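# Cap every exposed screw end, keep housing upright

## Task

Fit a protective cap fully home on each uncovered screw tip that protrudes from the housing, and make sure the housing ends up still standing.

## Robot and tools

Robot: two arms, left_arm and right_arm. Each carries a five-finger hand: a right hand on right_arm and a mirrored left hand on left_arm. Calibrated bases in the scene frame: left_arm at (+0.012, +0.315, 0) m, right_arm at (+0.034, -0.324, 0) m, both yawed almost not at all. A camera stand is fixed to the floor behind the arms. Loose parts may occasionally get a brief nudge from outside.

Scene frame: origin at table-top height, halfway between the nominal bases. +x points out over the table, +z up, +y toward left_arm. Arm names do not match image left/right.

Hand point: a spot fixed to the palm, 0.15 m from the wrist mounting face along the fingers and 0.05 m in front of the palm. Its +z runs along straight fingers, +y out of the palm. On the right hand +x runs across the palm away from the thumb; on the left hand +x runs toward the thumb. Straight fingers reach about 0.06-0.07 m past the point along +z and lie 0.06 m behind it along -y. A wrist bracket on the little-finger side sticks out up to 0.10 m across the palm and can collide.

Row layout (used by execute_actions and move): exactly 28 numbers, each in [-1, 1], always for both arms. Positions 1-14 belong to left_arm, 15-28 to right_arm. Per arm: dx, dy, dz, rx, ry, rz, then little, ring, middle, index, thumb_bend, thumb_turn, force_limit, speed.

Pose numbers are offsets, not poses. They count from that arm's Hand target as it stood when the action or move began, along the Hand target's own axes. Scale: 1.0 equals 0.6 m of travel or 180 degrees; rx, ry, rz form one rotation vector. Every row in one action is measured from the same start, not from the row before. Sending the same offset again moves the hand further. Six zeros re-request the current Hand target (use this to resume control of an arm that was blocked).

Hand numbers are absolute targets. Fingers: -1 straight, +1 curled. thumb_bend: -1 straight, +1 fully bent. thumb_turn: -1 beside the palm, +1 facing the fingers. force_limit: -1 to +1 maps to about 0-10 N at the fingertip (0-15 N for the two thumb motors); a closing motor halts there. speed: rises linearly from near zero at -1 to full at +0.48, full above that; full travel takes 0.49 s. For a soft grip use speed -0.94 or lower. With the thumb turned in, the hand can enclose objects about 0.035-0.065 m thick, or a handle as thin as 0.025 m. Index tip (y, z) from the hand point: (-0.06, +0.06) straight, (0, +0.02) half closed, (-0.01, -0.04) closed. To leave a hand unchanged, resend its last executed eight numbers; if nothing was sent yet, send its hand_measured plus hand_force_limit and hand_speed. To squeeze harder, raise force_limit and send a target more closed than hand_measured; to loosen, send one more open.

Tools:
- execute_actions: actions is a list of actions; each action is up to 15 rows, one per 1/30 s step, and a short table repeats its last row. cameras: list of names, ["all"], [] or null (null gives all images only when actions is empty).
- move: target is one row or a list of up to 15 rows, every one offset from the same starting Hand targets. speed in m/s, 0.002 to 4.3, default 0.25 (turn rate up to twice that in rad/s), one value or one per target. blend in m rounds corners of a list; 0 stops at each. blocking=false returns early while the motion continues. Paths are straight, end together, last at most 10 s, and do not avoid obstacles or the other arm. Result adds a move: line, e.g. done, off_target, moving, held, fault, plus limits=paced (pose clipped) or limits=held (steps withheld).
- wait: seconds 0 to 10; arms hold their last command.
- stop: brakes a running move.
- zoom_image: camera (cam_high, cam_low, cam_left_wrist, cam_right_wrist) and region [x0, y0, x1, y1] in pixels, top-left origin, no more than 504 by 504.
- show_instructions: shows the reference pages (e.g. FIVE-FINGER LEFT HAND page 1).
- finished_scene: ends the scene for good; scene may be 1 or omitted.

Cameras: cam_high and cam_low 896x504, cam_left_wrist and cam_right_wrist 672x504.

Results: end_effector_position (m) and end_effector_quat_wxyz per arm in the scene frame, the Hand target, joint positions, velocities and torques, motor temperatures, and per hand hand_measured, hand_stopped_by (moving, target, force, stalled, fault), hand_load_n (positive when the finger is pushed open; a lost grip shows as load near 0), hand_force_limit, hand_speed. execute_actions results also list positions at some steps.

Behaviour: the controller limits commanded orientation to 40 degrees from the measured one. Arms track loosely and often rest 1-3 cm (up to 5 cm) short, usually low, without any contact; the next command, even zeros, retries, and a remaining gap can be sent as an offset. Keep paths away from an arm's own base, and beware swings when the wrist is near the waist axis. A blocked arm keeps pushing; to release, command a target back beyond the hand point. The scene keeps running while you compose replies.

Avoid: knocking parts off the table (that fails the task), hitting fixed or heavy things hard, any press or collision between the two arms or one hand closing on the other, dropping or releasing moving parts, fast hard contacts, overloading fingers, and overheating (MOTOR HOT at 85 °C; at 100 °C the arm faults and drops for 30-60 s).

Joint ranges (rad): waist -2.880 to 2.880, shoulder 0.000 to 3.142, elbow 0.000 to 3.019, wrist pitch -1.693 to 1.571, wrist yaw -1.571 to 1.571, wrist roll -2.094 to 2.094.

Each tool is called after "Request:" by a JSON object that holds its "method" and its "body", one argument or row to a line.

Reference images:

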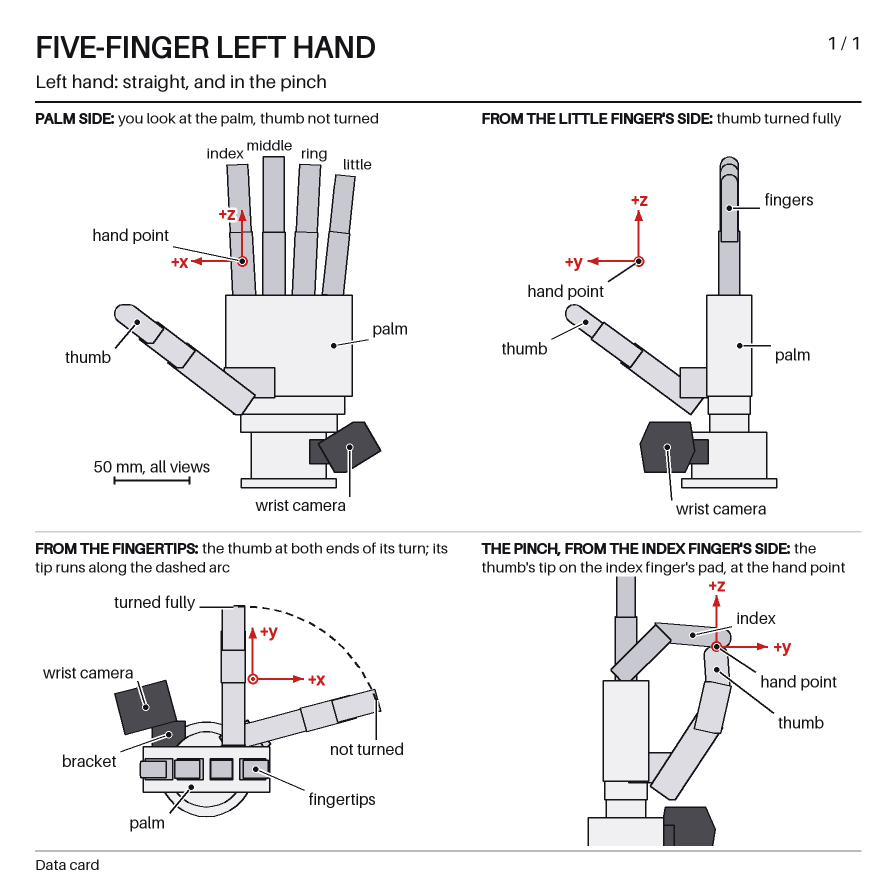

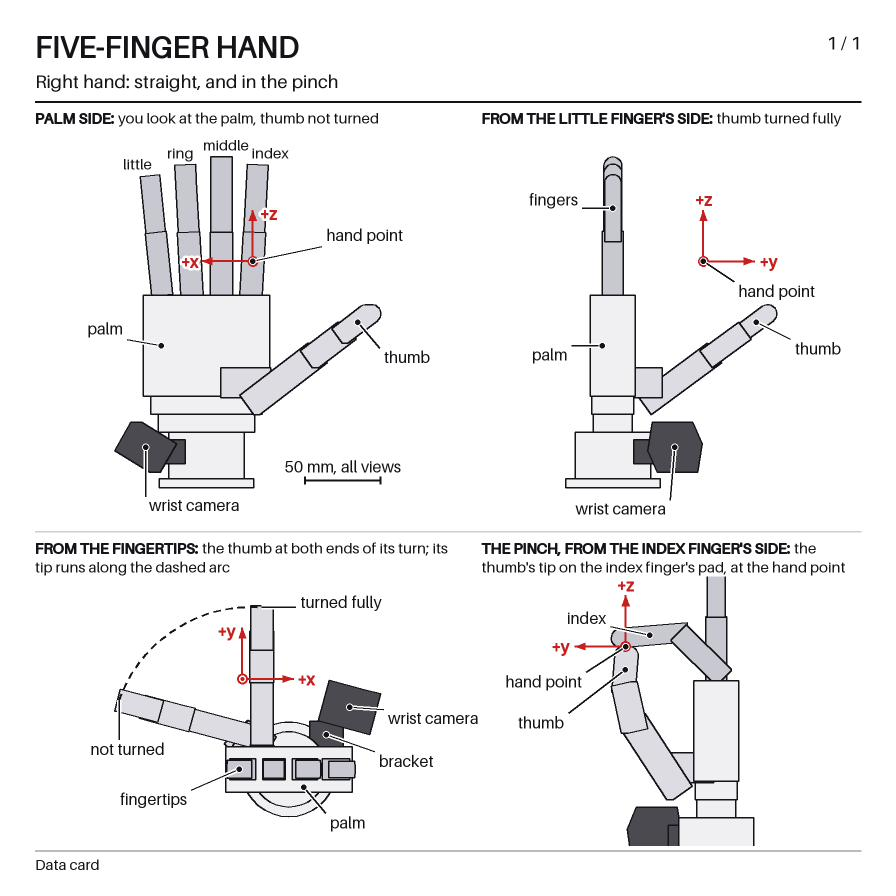

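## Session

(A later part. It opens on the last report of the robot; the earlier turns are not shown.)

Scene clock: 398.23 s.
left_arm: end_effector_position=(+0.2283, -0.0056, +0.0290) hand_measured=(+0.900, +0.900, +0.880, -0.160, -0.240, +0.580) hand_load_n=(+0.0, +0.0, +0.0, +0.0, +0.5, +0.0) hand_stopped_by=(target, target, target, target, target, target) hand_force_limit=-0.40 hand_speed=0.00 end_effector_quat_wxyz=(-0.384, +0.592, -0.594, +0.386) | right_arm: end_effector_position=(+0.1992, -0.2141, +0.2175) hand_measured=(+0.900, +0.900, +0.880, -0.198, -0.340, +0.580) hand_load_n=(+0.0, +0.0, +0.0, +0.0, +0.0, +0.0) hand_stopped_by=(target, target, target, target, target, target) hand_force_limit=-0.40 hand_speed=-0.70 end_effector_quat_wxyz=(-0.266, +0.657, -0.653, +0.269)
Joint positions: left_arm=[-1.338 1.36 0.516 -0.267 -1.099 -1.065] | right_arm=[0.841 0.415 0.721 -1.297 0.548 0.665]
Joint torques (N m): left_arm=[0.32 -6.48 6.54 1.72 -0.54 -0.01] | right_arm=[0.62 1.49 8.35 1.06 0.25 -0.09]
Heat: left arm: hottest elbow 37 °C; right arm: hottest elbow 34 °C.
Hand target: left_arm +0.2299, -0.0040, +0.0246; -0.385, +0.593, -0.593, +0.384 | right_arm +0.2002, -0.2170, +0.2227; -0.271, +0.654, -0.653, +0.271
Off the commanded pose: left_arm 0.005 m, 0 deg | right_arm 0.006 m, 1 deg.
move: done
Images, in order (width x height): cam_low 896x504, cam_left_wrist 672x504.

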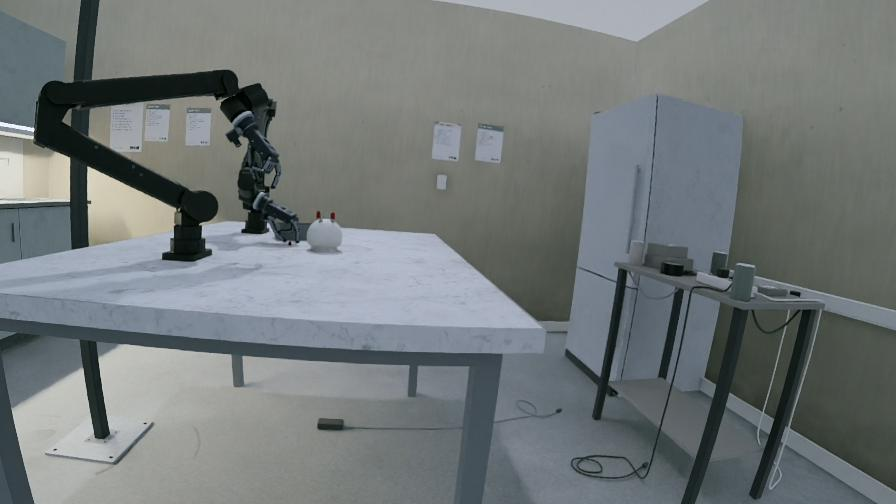

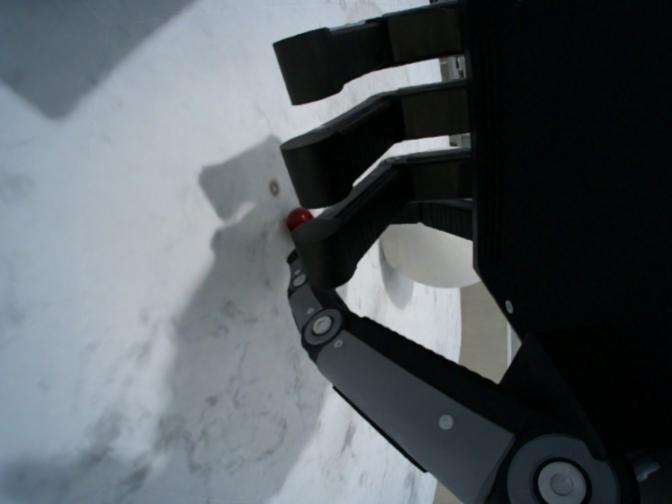

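Request:
{"method": "move", "body": {
  "target": [-0.0117,0.0085,0.0056,0,0,0,0.9,0.9,0.88,-0.16,-0.24,0.58,-0.4,0.0,0,0,0,0,0,0,0.9,0.9,0.88,-0.2,-0.34,0.58,-0.4,-0.7],
  "speed": 0.05,
  "cameras": ["cam_left_wrist","cam_low"]
}}

Request:
{"method": "zoom_image", "body": {
  "camera": "cam_left_wrist",
  "region": [200, 180, 340, 300]
}}

Request:
{"method": "zoom_image", "body": {
  "camera": "cam_low",
  "region": [250, 190, 340, 260]
}}

Scene clock: 400.27 s.
left_arm: end_effector_position=(+0.2273, -0.0009, +0.0239) hand_measured=(+0.900, +0.900, +0.880, -0.160, -0.240, +0.580) hand_load_n=(+0.5, +0.0, +0.0, +0.0, +0.5, +0.0) hand_stopped_by=(target, target, target, target, target, target) hand_force_limit=-0.40 hand_speed=0.00 end_effector_quat_wxyz=(-0.381, +0.593, -0.593, +0.390) | right_arm: end_effector_position=(+0.1992, -0.2141, +0.2175) hand_measured=(+0.900, +0.900, +0.880, -0.198, -0.340, +0.580) hand_load_n=(+0.0, +0.0, +0.0, +0.0, +0.0, +0.0) hand_stopped_by=(target, target, target, target, target, target) hand_force_limit=-0.40 hand_speed=-0.70 end_effector_quat_wxyz=(-0.266, +0.657, -0.653, +0.269)
Joint positions: left_arm=[-1.337 1.36 0.49 -0.227 -1.098 -1.059] | right_arm=[0.841 0.415 0.721 -1.297 0.548 0.665]
Joint torques (N m): left_arm=[1.03 -6.01 6.32 1.88 -0.43 0.08] | right_arm=[0.62 1.49 8.35 1.05 0.25 -0.09]
Motor temperatures (°C): left_arm=[25 25 36 26 27 26] | right_arm=[24 30 34 27 28 25]
Heat: left arm: hottest elbow 36 °C; right arm: hottest elbow 34 °C.
Hand target: left_arm +0.2309, +0.0031, +0.0185; -0.385, +0.593, -0.593, +0.384 | right_arm +0.2002, -0.2170, +0.2227; -0.271, +0.654, -0.653, +0.271
Off the commanded pose: left_arm 0.008 m, 1 deg | right_arm 0.006 m, 1 deg.
move: done
Images, in order (width x height): cam_low 896x504, cam_left_wrist 672x504.

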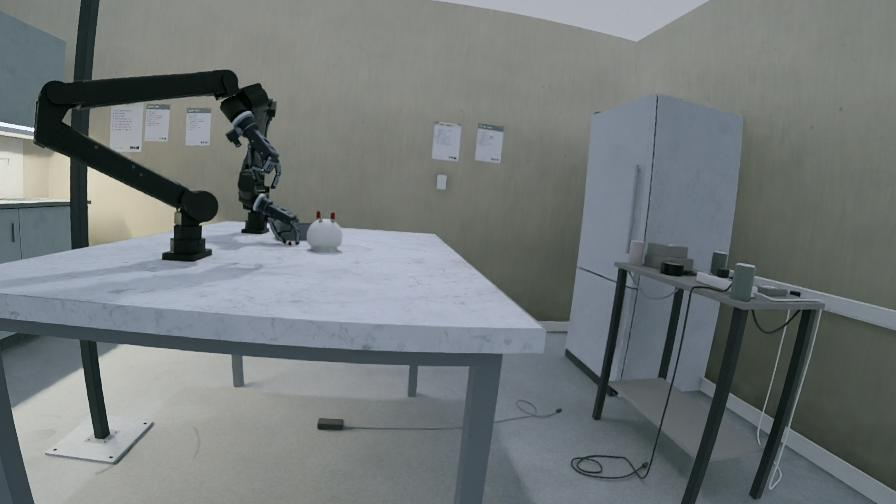

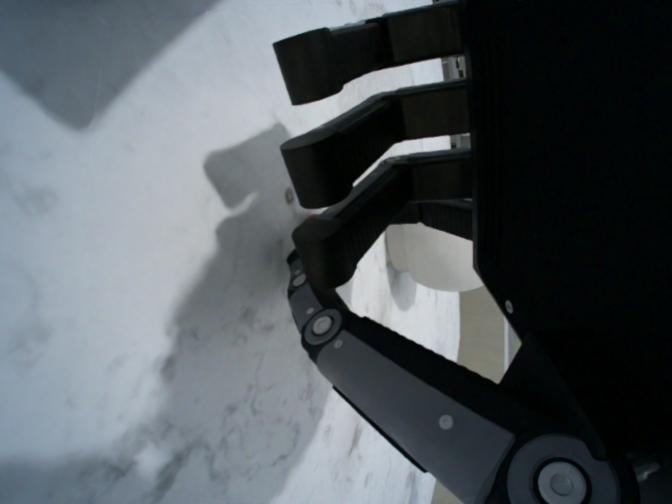

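Scaled by 3.600 from the camera's 672x504 image, which has a finer 960x720 frame.

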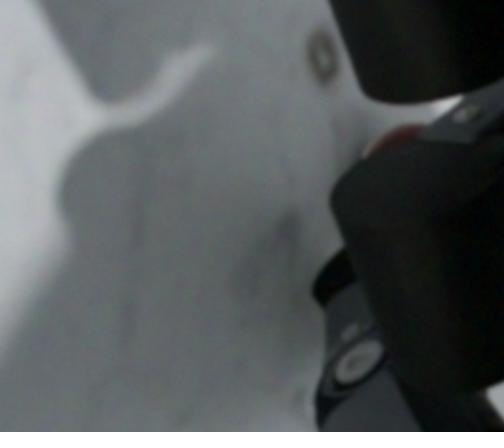

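Scaled by 5.600 from the camera's 896x504 image, which has a finer 1280x720 frame.

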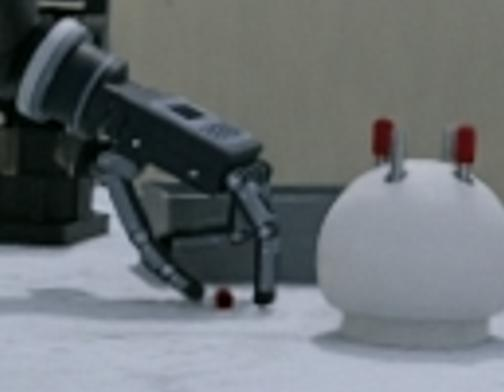

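Request:
{"method": "execute_actions", "body": {
  "actions": [
    [[0,0,0,0,0,0,0.9,0.9,0.88,0.3,-0.24,0.58,-0.4,-0.88,0,0,0,0,0,0,0.9,0.9,0.88,-0.2,-0.34,0.58,-0.4,-0.7]],
    [[0,0,0,0,0,0,0.9,0.9,0.88,0.3,-0.24,0.58,-0.4,-0.88,0,0,0,0,0,0,0.9,0.9,0.88,-0.2,-0.34,0.58,-0.4,-0.7]],
    [[0,0,0,0,0,0,0.9,0.9,0.88,0.3,-0.24,0.58,-0.4,-0.88,0,0,0,0,0,0,0.9,0.9,0.88,-0.2,-0.34,0.58,-0.4,-0.7]]
  ],
  "cameras": ["cam_left_wrist","cam_low"]
}}

Request:
{"method": "zoom_image", "body": {
  "camera": "cam_low",
  "region": [250, 190, 340, 260]
}}

Scene clock: 403.03 s.
left_arm: end_effector_position=(+0.2273, -0.0011, +0.0239) hand_measured=(+0.900, +0.900, +0.880, +0.172, -0.240, +0.580) hand_load_n=(+0.0, +0.0, +0.0, +3.5, +3.0, +0.0) hand_stopped_by=(target, target, target, force, target, target) hand_force_limit=-0.40 hand_speed=-0.88 end_effector_quat_wxyz=(-0.381, +0.592, -0.593, +0.390) | right_arm: end_effector_position=(+0.1992, -0.2141, +0.2175) hand_measured=(+0.900, +0.900, +0.880, -0.198, -0.340, +0.580) hand_load_n=(+0.0, +0.0, +0.0, +0.0, +0.0, +0.0) hand_stopped_by=(target, target, target, target, target, target) hand_force_limit=-0.40 hand_speed=-0.70 end_effector_quat_wxyz=(-0.266, +0.657, -0.653, +0.269)
Joint positions: left_arm=[-1.337 1.36 0.49 -0.226 -1.098 -1.058] | right_arm=[0.841 0.415 0.721 -1.297 0.548 0.665]
Joint torques (N m): left_arm=[1.2 -6.12 6.23 1.83 -0.44 0.11] | right_arm=[0.62 1.49 8.36 1.05 0.25 -0.09]
Heat: left arm: hottest elbow 36 °C; right arm: hottest elbow 34 °C.
Hand target: left_arm +0.2309, +0.0031, +0.0185; -0.385, +0.593, -0.593, +0.384 | right_arm +0.2002, -0.2170, +0.2227; -0.271, +0.654, -0.653, +0.271
Off the commanded pose: left_arm 0.008 m, 1 deg | right_arm 0.006 m, 1 deg.
Step readings (end_effector_position of left_arm | right_arm):
0: (+0.2273, -0.0010, +0.0239) | (+0.1992, -0.2141, +0.2175)
1: (+0.2273, -0.0010, +0.0239) | (+0.1992, -0.2141, +0.2175)
2: (+0.2273, -0.0010, +0.0239) | (+0.1992, -0.2141, +0.2175)
4: (+0.2273, -0.0009, +0.0239) | (+0.1992, -0.2141, +0.2175)
8: (+0.2273, -0.0009, +0.0239) | (+0.1992, -0.2141, +0.2175)
15: (+0.2273, -0.0010, +0.0238) | (+0.1992, -0.2141, +0.2175)
16: (+0.2273, -0.0010, +0.0238) | (+0.1992, -0.2141, +0.2175)
17: (+0.2273, -0.0010, +0.0238) | (+0.1992, -0.2141, +0.2175)
19: (+0.2273, -0.0010, +0.0238) | (+0.1992, -0.2141, +0.2175)
23: (+0.2273, -0.0010, +0.0238) | (+0.1992, -0.2141, +0.2175)
30: (+0.2273, -0.0010, +0.0238) | (+0.1992, -0.2141, +0.2175)
31: (+0.2273, -0.0010, +0.0238) | (+0.1992, -0.2141, +0.2175)
32: (+0.2273, -0.0010, +0.0238) | (+0.1992, -0.2141, +0.2175)
34: (+0.2273, -0.0011, +0.0239) | (+0.1992, -0.2141, +0.2175)
38: (+0.2273, -0.0011, +0.0239) | (+0.1992, -0.2141, +0.2175)
45: (+0.2273, -0.0011, +0.0239) | (+0.1992, -0.2141, +0.2175)
Images, in order (width x height): cam_low 896x504, cam_left_wrist 672x504.

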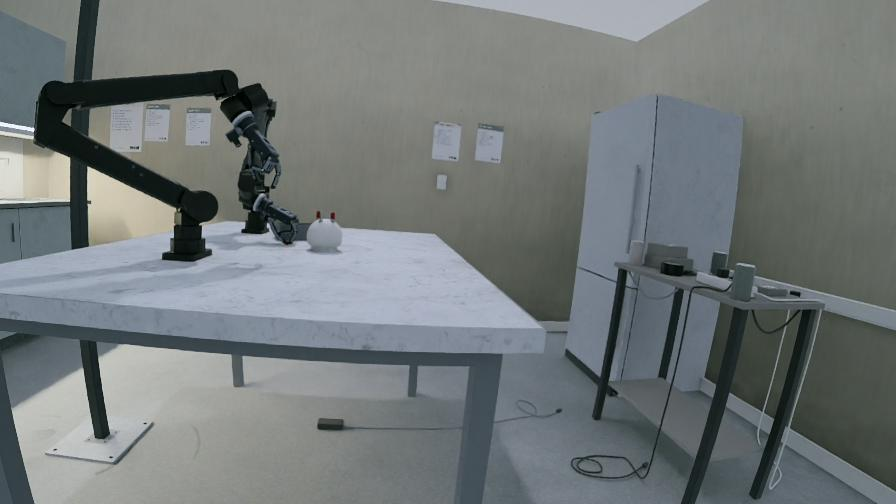

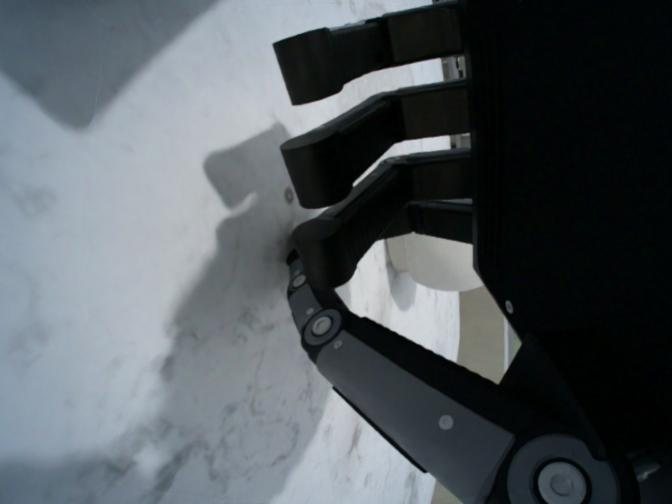

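Scaled by 5.600 from the camera's 896x504 image, which has a finer 1280x720 frame.

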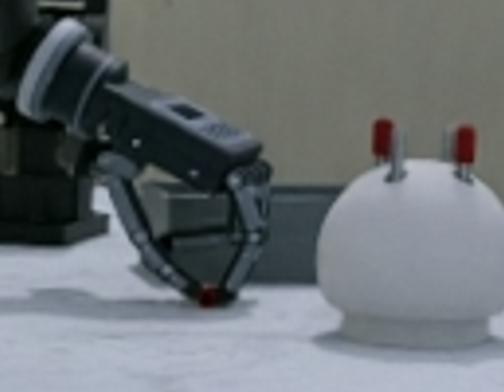

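Request:
{"method": "move", "body": {
  "target": [
    [0,-0.1850,-0.0824,0,0,0,0.9,0.9,0.88,0.32,-0.24,0.58,-0.1,-0.88,0,0,0,0,0,0,0.9,0.9,0.88,-0.2,-0.34,0.58,-0.4,-0.7],
    [0.1718,-0.3740,0.0143,0.2211,0.0135,0.5135,0.9,0.9,0.88,0.32,-0.24,0.58,-0.1,-0.88,0,0,0,0,0,0,0.9,0.9,0.88,-0.2,-0.34,0.58,-0.4,-0.7]
  ],
  "speed": [0.12,0.25],
  "cameras": ["all"]
}}

Scene clock: 411.87 s.
left_arm: end_effector_position=(+0.3241, -0.1036, +0.2254) hand_measured=(+0.900, +0.900, +0.880, +0.182, -0.240, +0.580) hand_load_n=(+0.0, +0.0, +0.0, +4.5, +4.0, +0.5) hand_stopped_by=(target, target, target, force, target, target) hand_force_limit=-0.10 hand_speed=-0.88 end_effector_quat_wxyz=(+0.685, +0.165, +0.688, -0.172) | right_arm: end_effector_position=(+0.1992, -0.2141, +0.2175) hand_measured=(+0.900, +0.900, +0.880, -0.198, -0.340, +0.580) hand_load_n=(+0.0, +0.0, +0.0, +0.0, +0.0, +0.0) hand_stopped_by=(target, target, target, target, target, target) hand_force_limit=-0.40 hand_speed=-0.70 end_effector_quat_wxyz=(-0.266, +0.657, -0.653, +0.269)
Joint positions: left_arm=[-1.268 1.443 0.704 0.736 -0.802 1.557] | right_arm=[0.841 0.415 0.721 -1.297 0.548 0.665]
Joint torques (N m): left_arm=[1.2 -8.7 8.08 2.82 0.14 0.14] | right_arm=[0.62 1.55 8.35 1.06 0.25 -0.09]
Heat: left arm: hottest elbow 36 °C; right arm: hottest elbow 34 °C.
Hand target: left_arm +0.3304, -0.1000, +0.2200; +0.687, +0.165, +0.688, -0.165 | right_arm +0.2002, -0.2170, +0.2227; -0.271, +0.654, -0.653, +0.271
Off the commanded pose: left_arm 0.009 m, 1 deg | right_arm 0.006 m, 1 deg.
move: done

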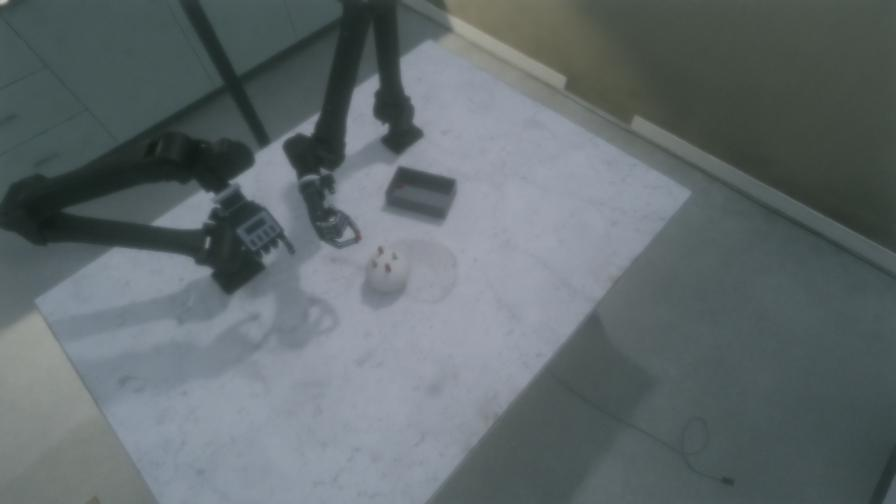

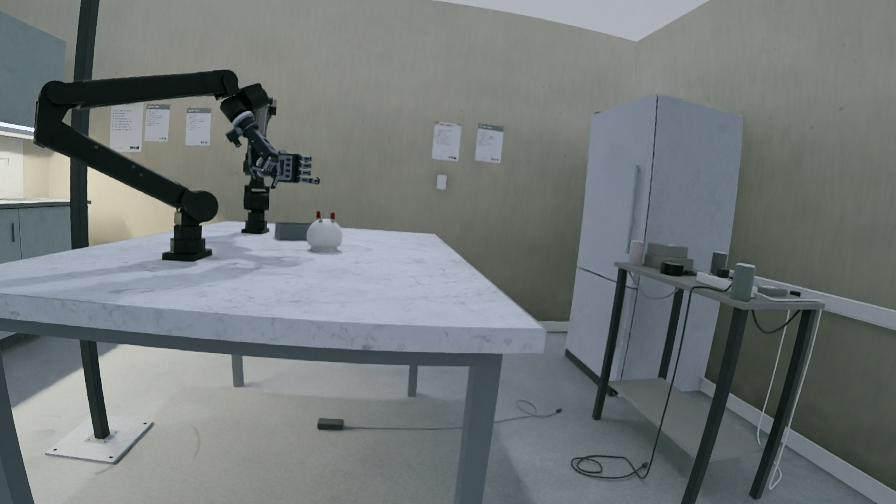

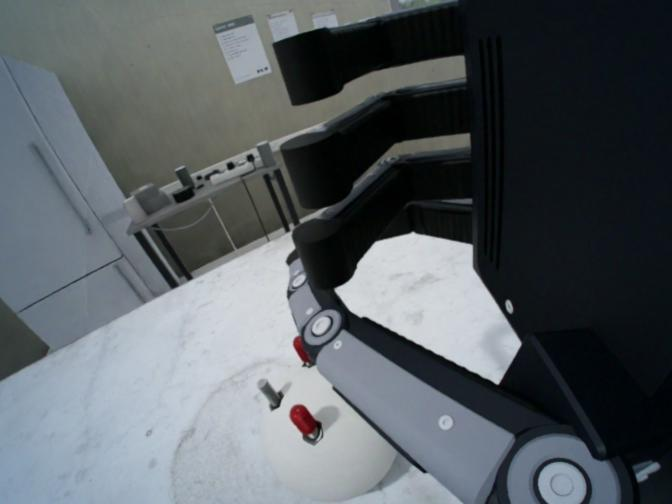

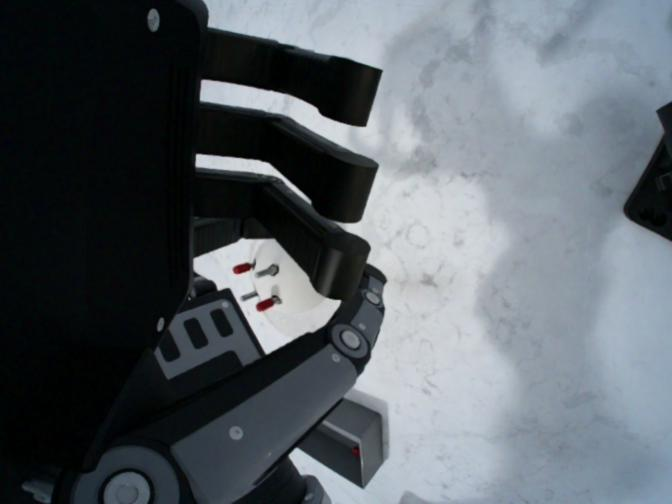

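Request:
{"method": "execute_actions", "body": {
  "actions": [
    [[0,0,0,0,0,0,-1,-1,-1,0.32,-0.24,0.58,-0.1,-0.2,0,0,0,0,0,0,0.9,0.9,0.88,-0.2,-0.34,0.58,-0.4,-0.7]],
    [[0,0,0,0,0,0,-1,-1,-1,0.32,-0.24,0.58,-0.1,-0.2,0,0,0,0,0,0,0.9,0.9,0.88,-0.2,-0.34,0.58,-0.4,-0.7]],
    [[0,0,0,0,0,0,-1,-1,-1,0.32,-0.24,0.58,-0.1,-0.2,0,0,0,0,0,0,0.9,0.9,0.88,-0.2,-0.34,0.58,-0.4,-0.7]]
  ],
  "cameras": ["cam_left_wrist","cam_right_wrist"]
}}

Request:
{"method": "zoom_image", "body": {
  "camera": "cam_left_wrist",
  "region": [230, 220, 390, 460]
}}

Request:
{"method": "zoom_image", "body": {
  "camera": "cam_right_wrist",
  "region": [190, 220, 340, 340]
}}

Scene clock: 414.63 s.
left_arm: end_effector_position=(+0.3241, -0.1037, +0.2256) hand_measured=(-1.000, -1.000, -1.000, +0.182, -0.240, +0.580) hand_load_n=(+0.0, +0.0, -0.5, +4.5, +3.5, +0.5) hand_stopped_by=(target, target, target, force, target, target) hand_force_limit=-0.10 hand_speed=-0.20 end_effector_quat_wxyz=(+0.685, +0.165, +0.688, -0.172) | right_arm: end_effector_position=(+0.1992, -0.2141, +0.2175) hand_measured=(+0.900, +0.900, +0.880, -0.198, -0.340, +0.580) hand_load_n=(+0.0, +0.0, -0.5, +0.0, +0.0, +0.0) hand_stopped_by=(target, target, target, target, target, target) hand_force_limit=-0.40 hand_speed=-0.70 end_effector_quat_wxyz=(-0.266, +0.657, -0.653, +0.269)
Joint positions: left_arm=[-1.268 1.443 0.704 0.736 -0.802 1.559] | right_arm=[0.841 0.415 0.721 -1.297 0.548 0.665]
Joint torques (N m): left_arm=[0.91 -8.94 8.06 2.92 0.11 0.1] | right_arm=[0.62 1.49 8.34 1.06 0.25 -0.09]
Heat: left arm: hottest elbow 36 °C; right arm: hottest elbow 34 °C.
Hand target: left_arm +0.3304, -0.1001, +0.2200; +0.687, +0.165, +0.688, -0.165 | right_arm +0.2002, -0.2170, +0.2227; -0.271, +0.654, -0.653, +0.271
Off the commanded pose: left_arm 0.009 m, 1 deg | right_arm 0.006 m, 1 deg.
Step readings (end_effector_position of left_arm | right_arm):
0: (+0.3242, -0.1036, +0.2255) | (+0.1992, -0.2141, +0.2175)
1: (+0.3242, -0.1036, +0.2255) | (+0.1992, -0.2141, +0.2175)
2: (+0.3242, -0.1036, +0.2255) | (+0.1992, -0.2141, +0.2175)
4: (+0.3242, -0.1036, +0.2255) | (+0.1992, -0.2141, +0.2175)
8: (+0.3242, -0.1036, +0.2255) | (+0.1992, -0.2141, +0.2175)
15: (+0.3242, -0.1037, +0.2255) | (+0.1992, -0.2141, +0.2175)
16: (+0.3241, -0.1037, +0.2255) | (+0.1992, -0.2141, +0.2175)
17: (+0.3241, -0.1037, +0.2255) | (+0.1992, -0.2141, +0.2175)
19: (+0.3241, -0.1037, +0.2255) | (+0.1992, -0.2141, +0.2175)
23: (+0.3241, -0.1037, +0.2255) | (+0.1992, -0.2141, +0.2175)
30: (+0.3241, -0.1037, +0.2256) | (+0.1992, -0.2141, +0.2175)
31: (+0.3241, -0.1037, +0.2256) | (+0.1992, -0.2141, +0.2175)
32: (+0.3241, -0.1037, +0.2256) | (+0.1992, -0.2141, +0.2175)
34: (+0.3241, -0.1037, +0.2256) | (+0.1992, -0.2141, +0.2175)
38: (+0.3241, -0.1037, +0.2256) | (+0.1992, -0.2141, +0.2175)
45: (+0.3241, -0.1037, +0.2256) | (+0.1992, -0.2141, +0.2175)
Images, in order (width x height): cam_left_wrist 672x504, cam_right_wrist 672x504.

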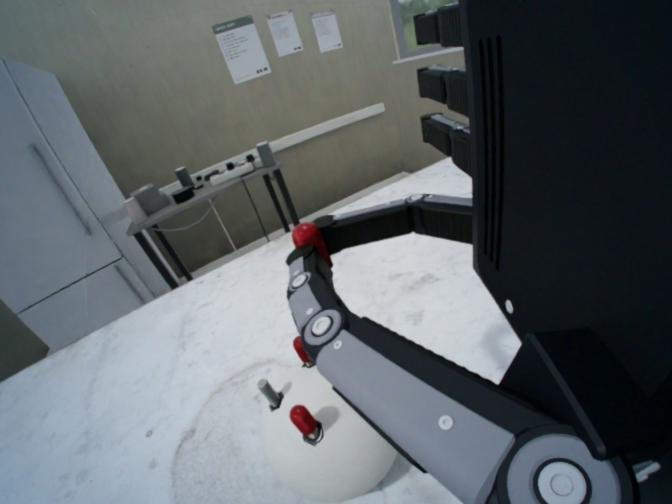

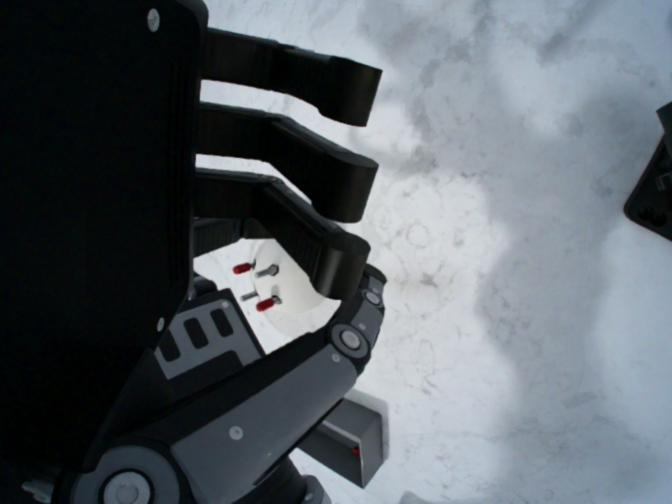

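Scaled by 2.100 from the camera's 672x504 image, which has a finer 960x720 frame.

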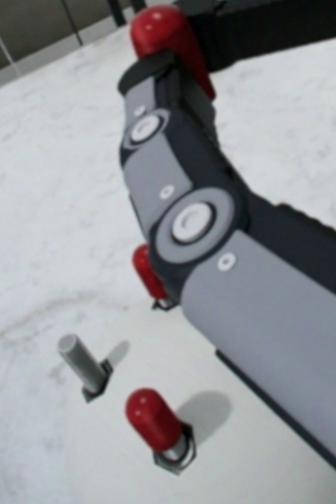

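Scaled by 3.360 from the camera's 672x504 image, which has a finer 960x720 frame.

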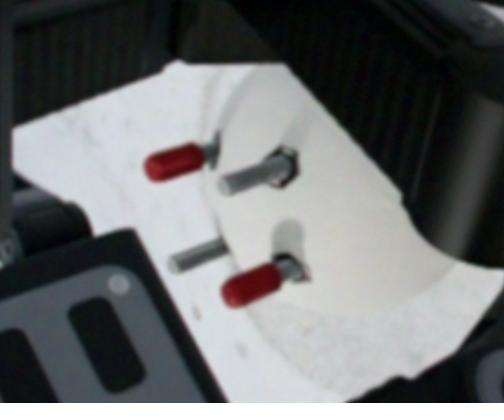

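Request:
{"method": "zoom_image", "body": {
  "camera": "cam_left_wrist",
  "region": [280, 210, 350, 280]
}}

Scaled by 7.200 from the camera's 672x504 image, which has a finer 960x720 frame.

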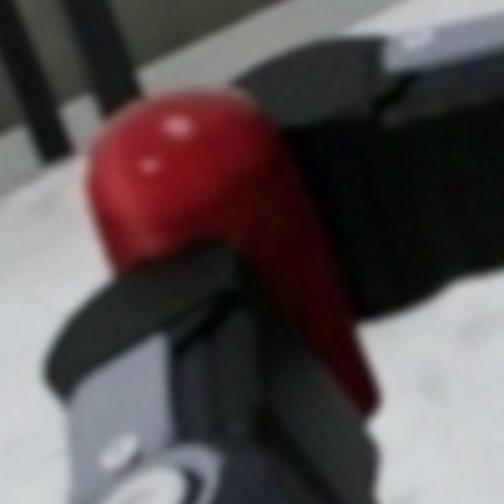

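Request:
{"method": "move", "body": {
  "target": [0.1000,0.0591,0.0533,0,0,0,-1,-1,-1,0.32,-0.24,0.58,-0.1,-0.2,0,0,0,0,0,0,0.9,0.9,0.88,-0.2,-0.34,0.58,-0.4,-0.7],
  "speed": 0.12,
  "cameras": ["all"]
}}

Request:
{"method": "zoom_image", "body": {
  "camera": "cam_low",
  "region": [260, 150, 370, 260]
}}

Request:
{"method": "zoom_image", "body": {
  "camera": "cam_left_wrist",
  "region": [240, 210, 400, 370]
}}

Request:
{"method": "zoom_image", "body": {
  "camera": "cam_high",
  "region": [340, 210, 440, 310]
}}

Request:
{"method": "zoom_image", "body": {
  "camera": "cam_right_wrist",
  "region": [170, 200, 340, 340]
}}

Scene clock: 421.37 s.
left_arm: end_effector_position=(+0.3699, -0.0866, +0.1632) hand_measured=(-1.000, -1.000, -1.000, +0.182, -0.240, +0.580) hand_load_n=(+0.0, +0.0, +0.0, +4.5, +4.0, +0.5) hand_stopped_by=(target, target, target, force, target, target) hand_force_limit=-0.10 hand_speed=-0.20 end_effector_quat_wxyz=(+0.684, +0.166, +0.689, -0.170) | right_arm: end_effector_position=(+0.1992, -0.2141, +0.2175) hand_measured=(+0.900, +0.900, +0.880, -0.198, -0.340, +0.580) hand_load_n=(+0.0, +0.0, +0.0, +0.0, +0.0, +0.0) hand_stopped_by=(target, target, target, target, target, target) hand_force_limit=-0.40 hand_speed=-0.70 end_effector_quat_wxyz=(-0.266, +0.657, -0.653, +0.269)
Joint positions: left_arm=[-1.146 1.601 0.651 0.943 -0.683 1.559] | right_arm=[0.841 0.415 0.721 -1.297 0.548 0.665]
Joint torques (N m): left_arm=[1.14 -9.82 6.89 2.96 0.14 0.11] | right_arm=[0.62 1.49 8.34 1.05 0.25 -0.09]
Heat: left arm: hottest elbow 36 °C; right arm: hottest elbow 34 °C.
Hand target: left_arm +0.3748, -0.0830, +0.1598; +0.687, +0.165, +0.688, -0.165 | right_arm +0.2002, -0.2170, +0.2227; -0.271, +0.654, -0.653, +0.271
Off the commanded pose: left_arm 0.007 m, 1 deg | right_arm 0.006 m, 1 deg.
move: done

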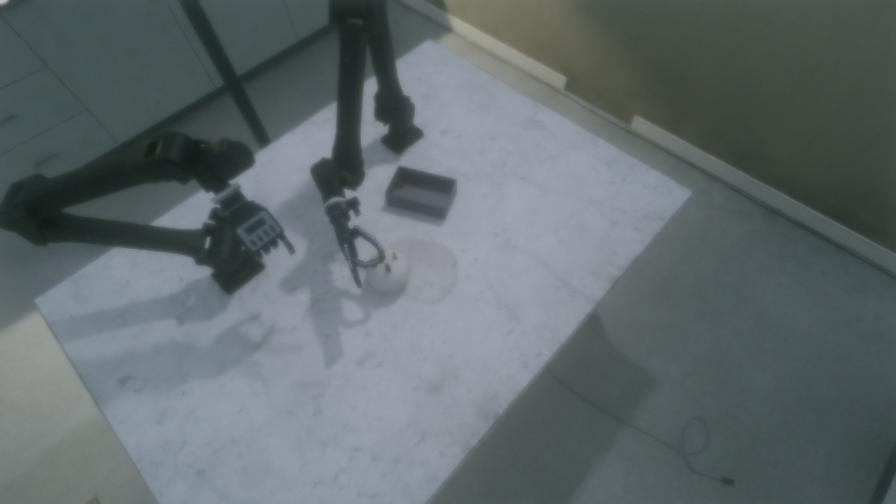

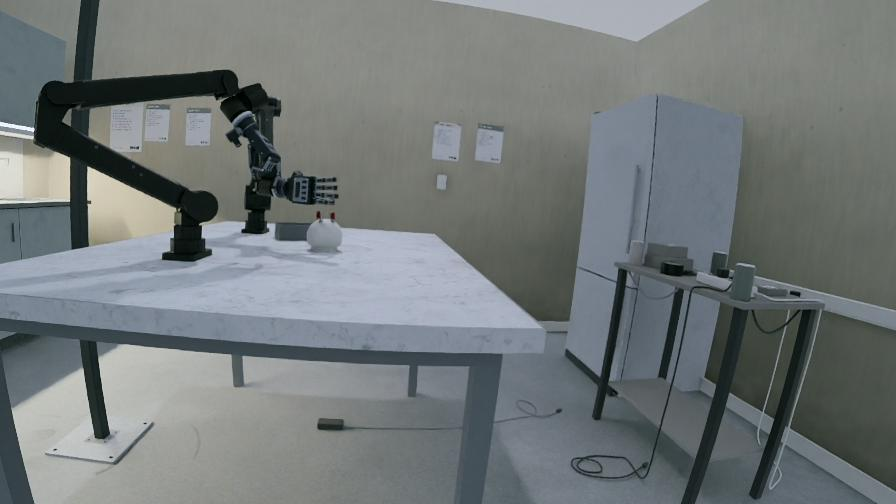

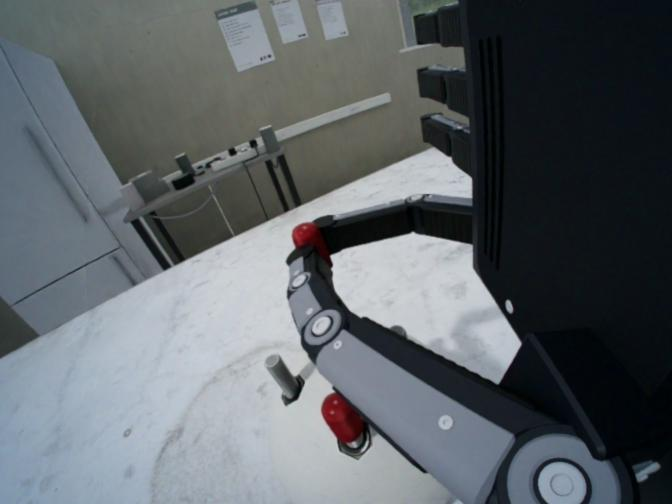

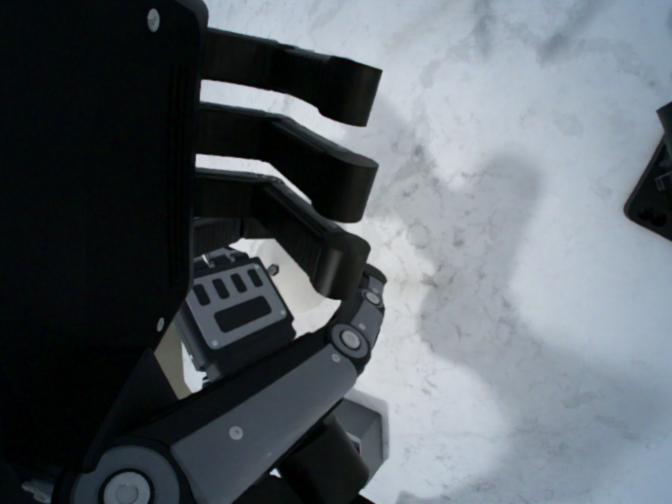

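Scaled by 4.582 from the camera's 896x504 image, which has a finer 1280x720 frame.

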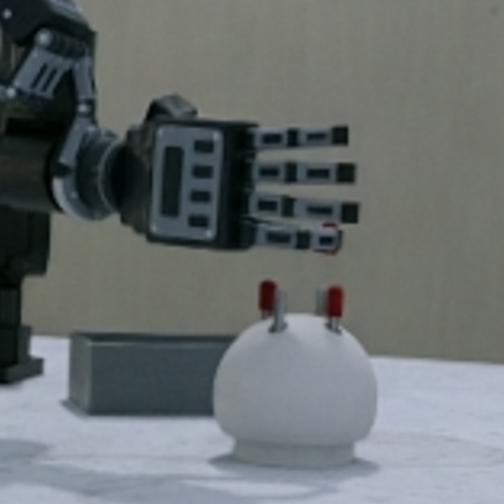

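Scaled by 3.150 from the camera's 672x504 image, which has a finer 960x720 frame.

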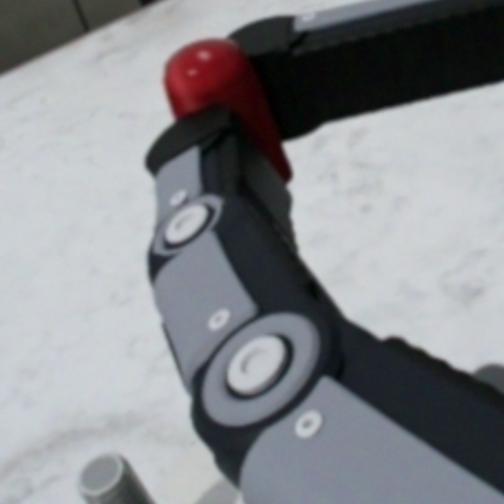

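Scaled by 5.040 from the camera's 896x504 image, which has a finer 1280x720 frame.

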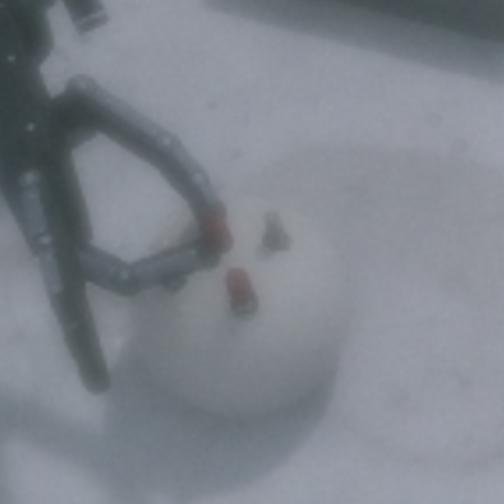

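Scaled by 2.965 from the camera's 672x504 image, which has a finer 960x720 frame.

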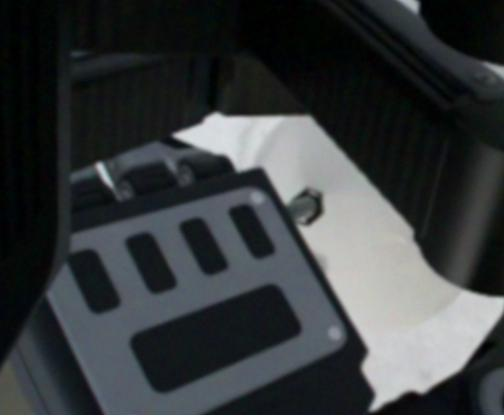

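Request:
{"method": "move", "body": {
  "target": [0,-0.0457,-0.0353,0,0,0,-1,-1,-1,0.32,-0.24,0.58,-0.1,-0.2,0,0,0,0,0,0,0.9,0.9,0.88,-0.2,-0.34,0.58,-0.4,-0.7],
  "speed": 0.1,
  "cameras": ["cam_left_wrist","cam_low","cam_high"]
}}

Request:
{"method": "zoom_image", "body": {
  "camera": "cam_low",
  "region": [260, 150, 370, 260]
}}

Request:
{"method": "zoom_image", "body": {
  "camera": "cam_left_wrist",
  "region": [240, 210, 420, 390]
}}

Request:
{"method": "zoom_image", "body": {
  "camera": "cam_high",
  "region": [340, 210, 440, 310]
}}

Scene clock: 428.10 s.
left_arm: end_effector_position=(+0.3466, -0.0933, +0.1621) hand_measured=(-1.000, -1.000, -1.000, +0.182, -0.240, +0.580) hand_load_n=(+0.0, +0.0, +0.0, +4.5, +4.0, +0.5) hand_stopped_by=(target, target, target, force, target, target) hand_force_limit=-0.10 hand_speed=-0.20 end_effector_quat_wxyz=(+0.685, +0.162, +0.691, -0.164) | right_arm: end_effector_position=(+0.1992, -0.2141, +0.2175) hand_measured=(+0.900, +0.900, +0.880, -0.198, -0.340, +0.580) hand_load_n=(+0.0, +0.0, +0.0, +0.0, +0.0, +0.0) hand_stopped_by=(target, target, target, target, target, target) hand_force_limit=-0.40 hand_speed=-0.70 end_effector_quat_wxyz=(-0.266, +0.657, -0.653, +0.269)
Joint positions: left_arm=[-1.211 1.604 0.651 0.943 -0.761 1.559] | right_arm=[0.841 0.415 0.721 -1.297 0.548 0.665]
Joint torques (N m): left_arm=[-1.03 -9.76 7.35 2.73 -0.13 0.1] | right_arm=[0.62 1.49 8.34 1.05 0.25 -0.09]
Heat: left arm: hottest elbow 35 °C; right arm: hottest elbow 34 °C.
Hand target: left_arm +0.3434, -0.0979, +0.1598; +0.687, +0.165, +0.688, -0.165 | right_arm +0.2002, -0.2170, +0.2227; -0.271, +0.654, -0.653, +0.271
Off the commanded pose: left_arm 0.006 m, 1 deg | right_arm 0.006 m, 1 deg.
move: done
Images, in order (width x height): cam_high 896x504, cam_low 896x504, cam_left_wrist 672x504.

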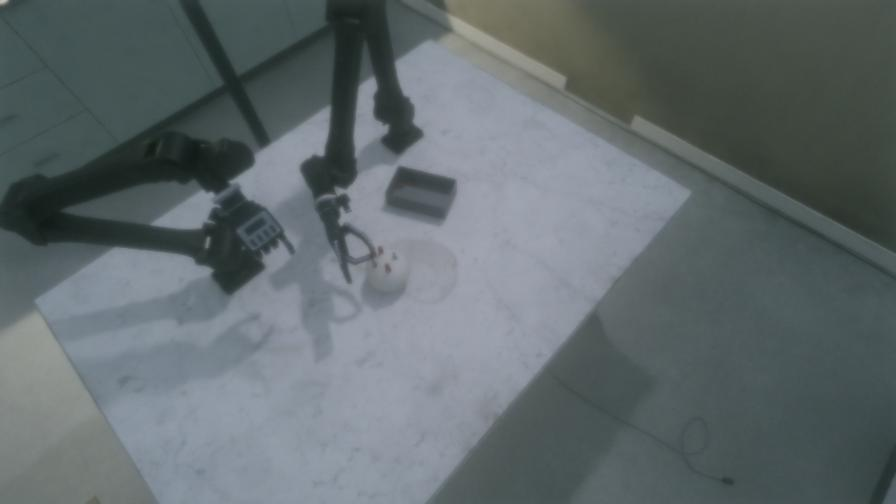

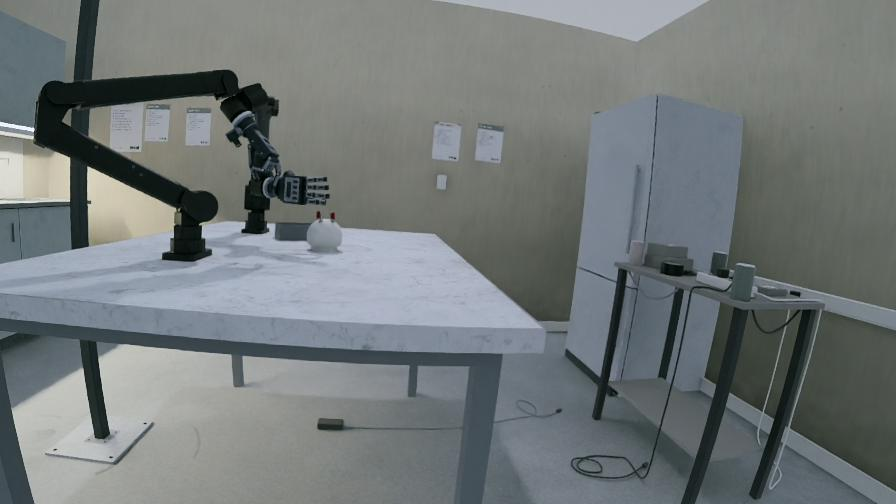

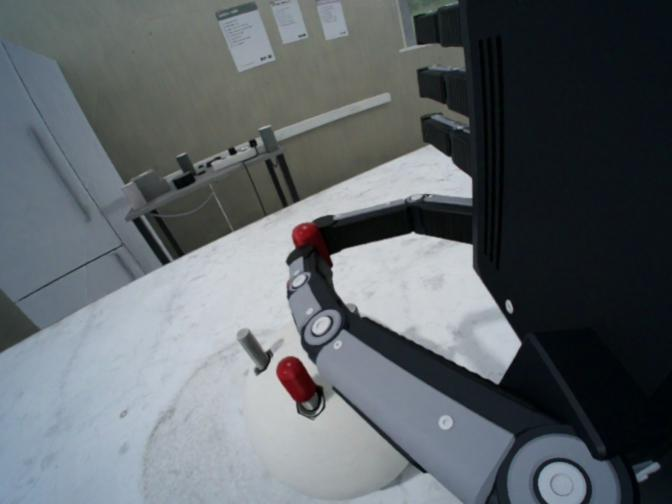

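Scaled by 4.582 from the camera's 896x504 image, which has a finer 1280x720 frame.

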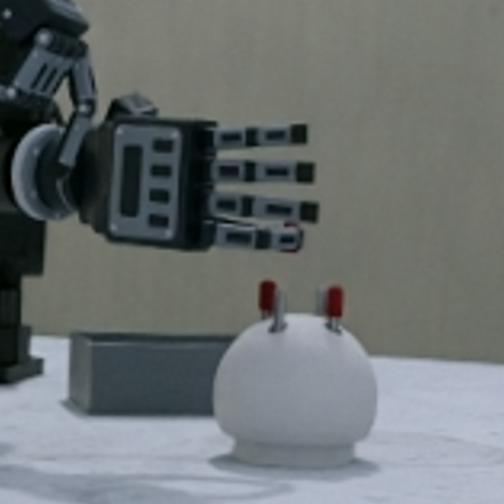

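Scaled by 2.800 from the camera's 672x504 image, which has a finer 960x720 frame.

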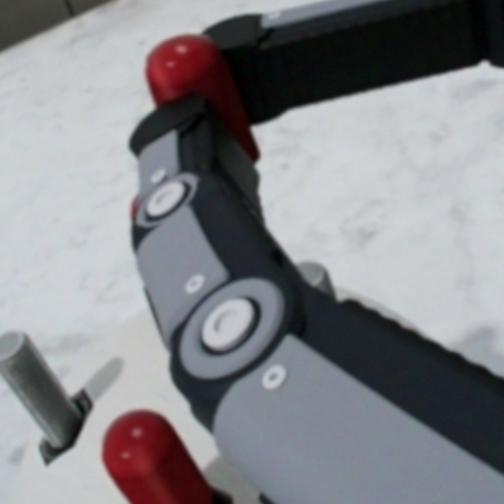

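Scaled by 5.040 from the camera's 896x504 image, which has a finer 1280x720 frame.

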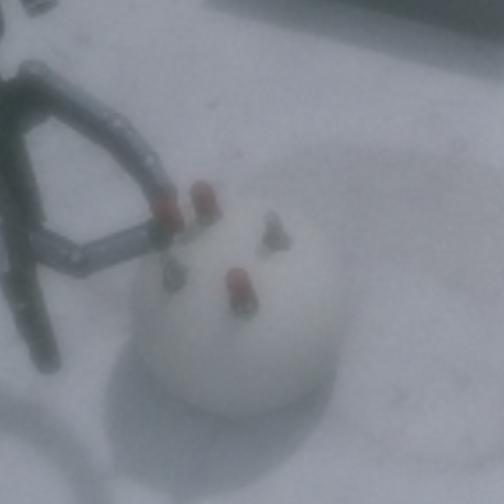

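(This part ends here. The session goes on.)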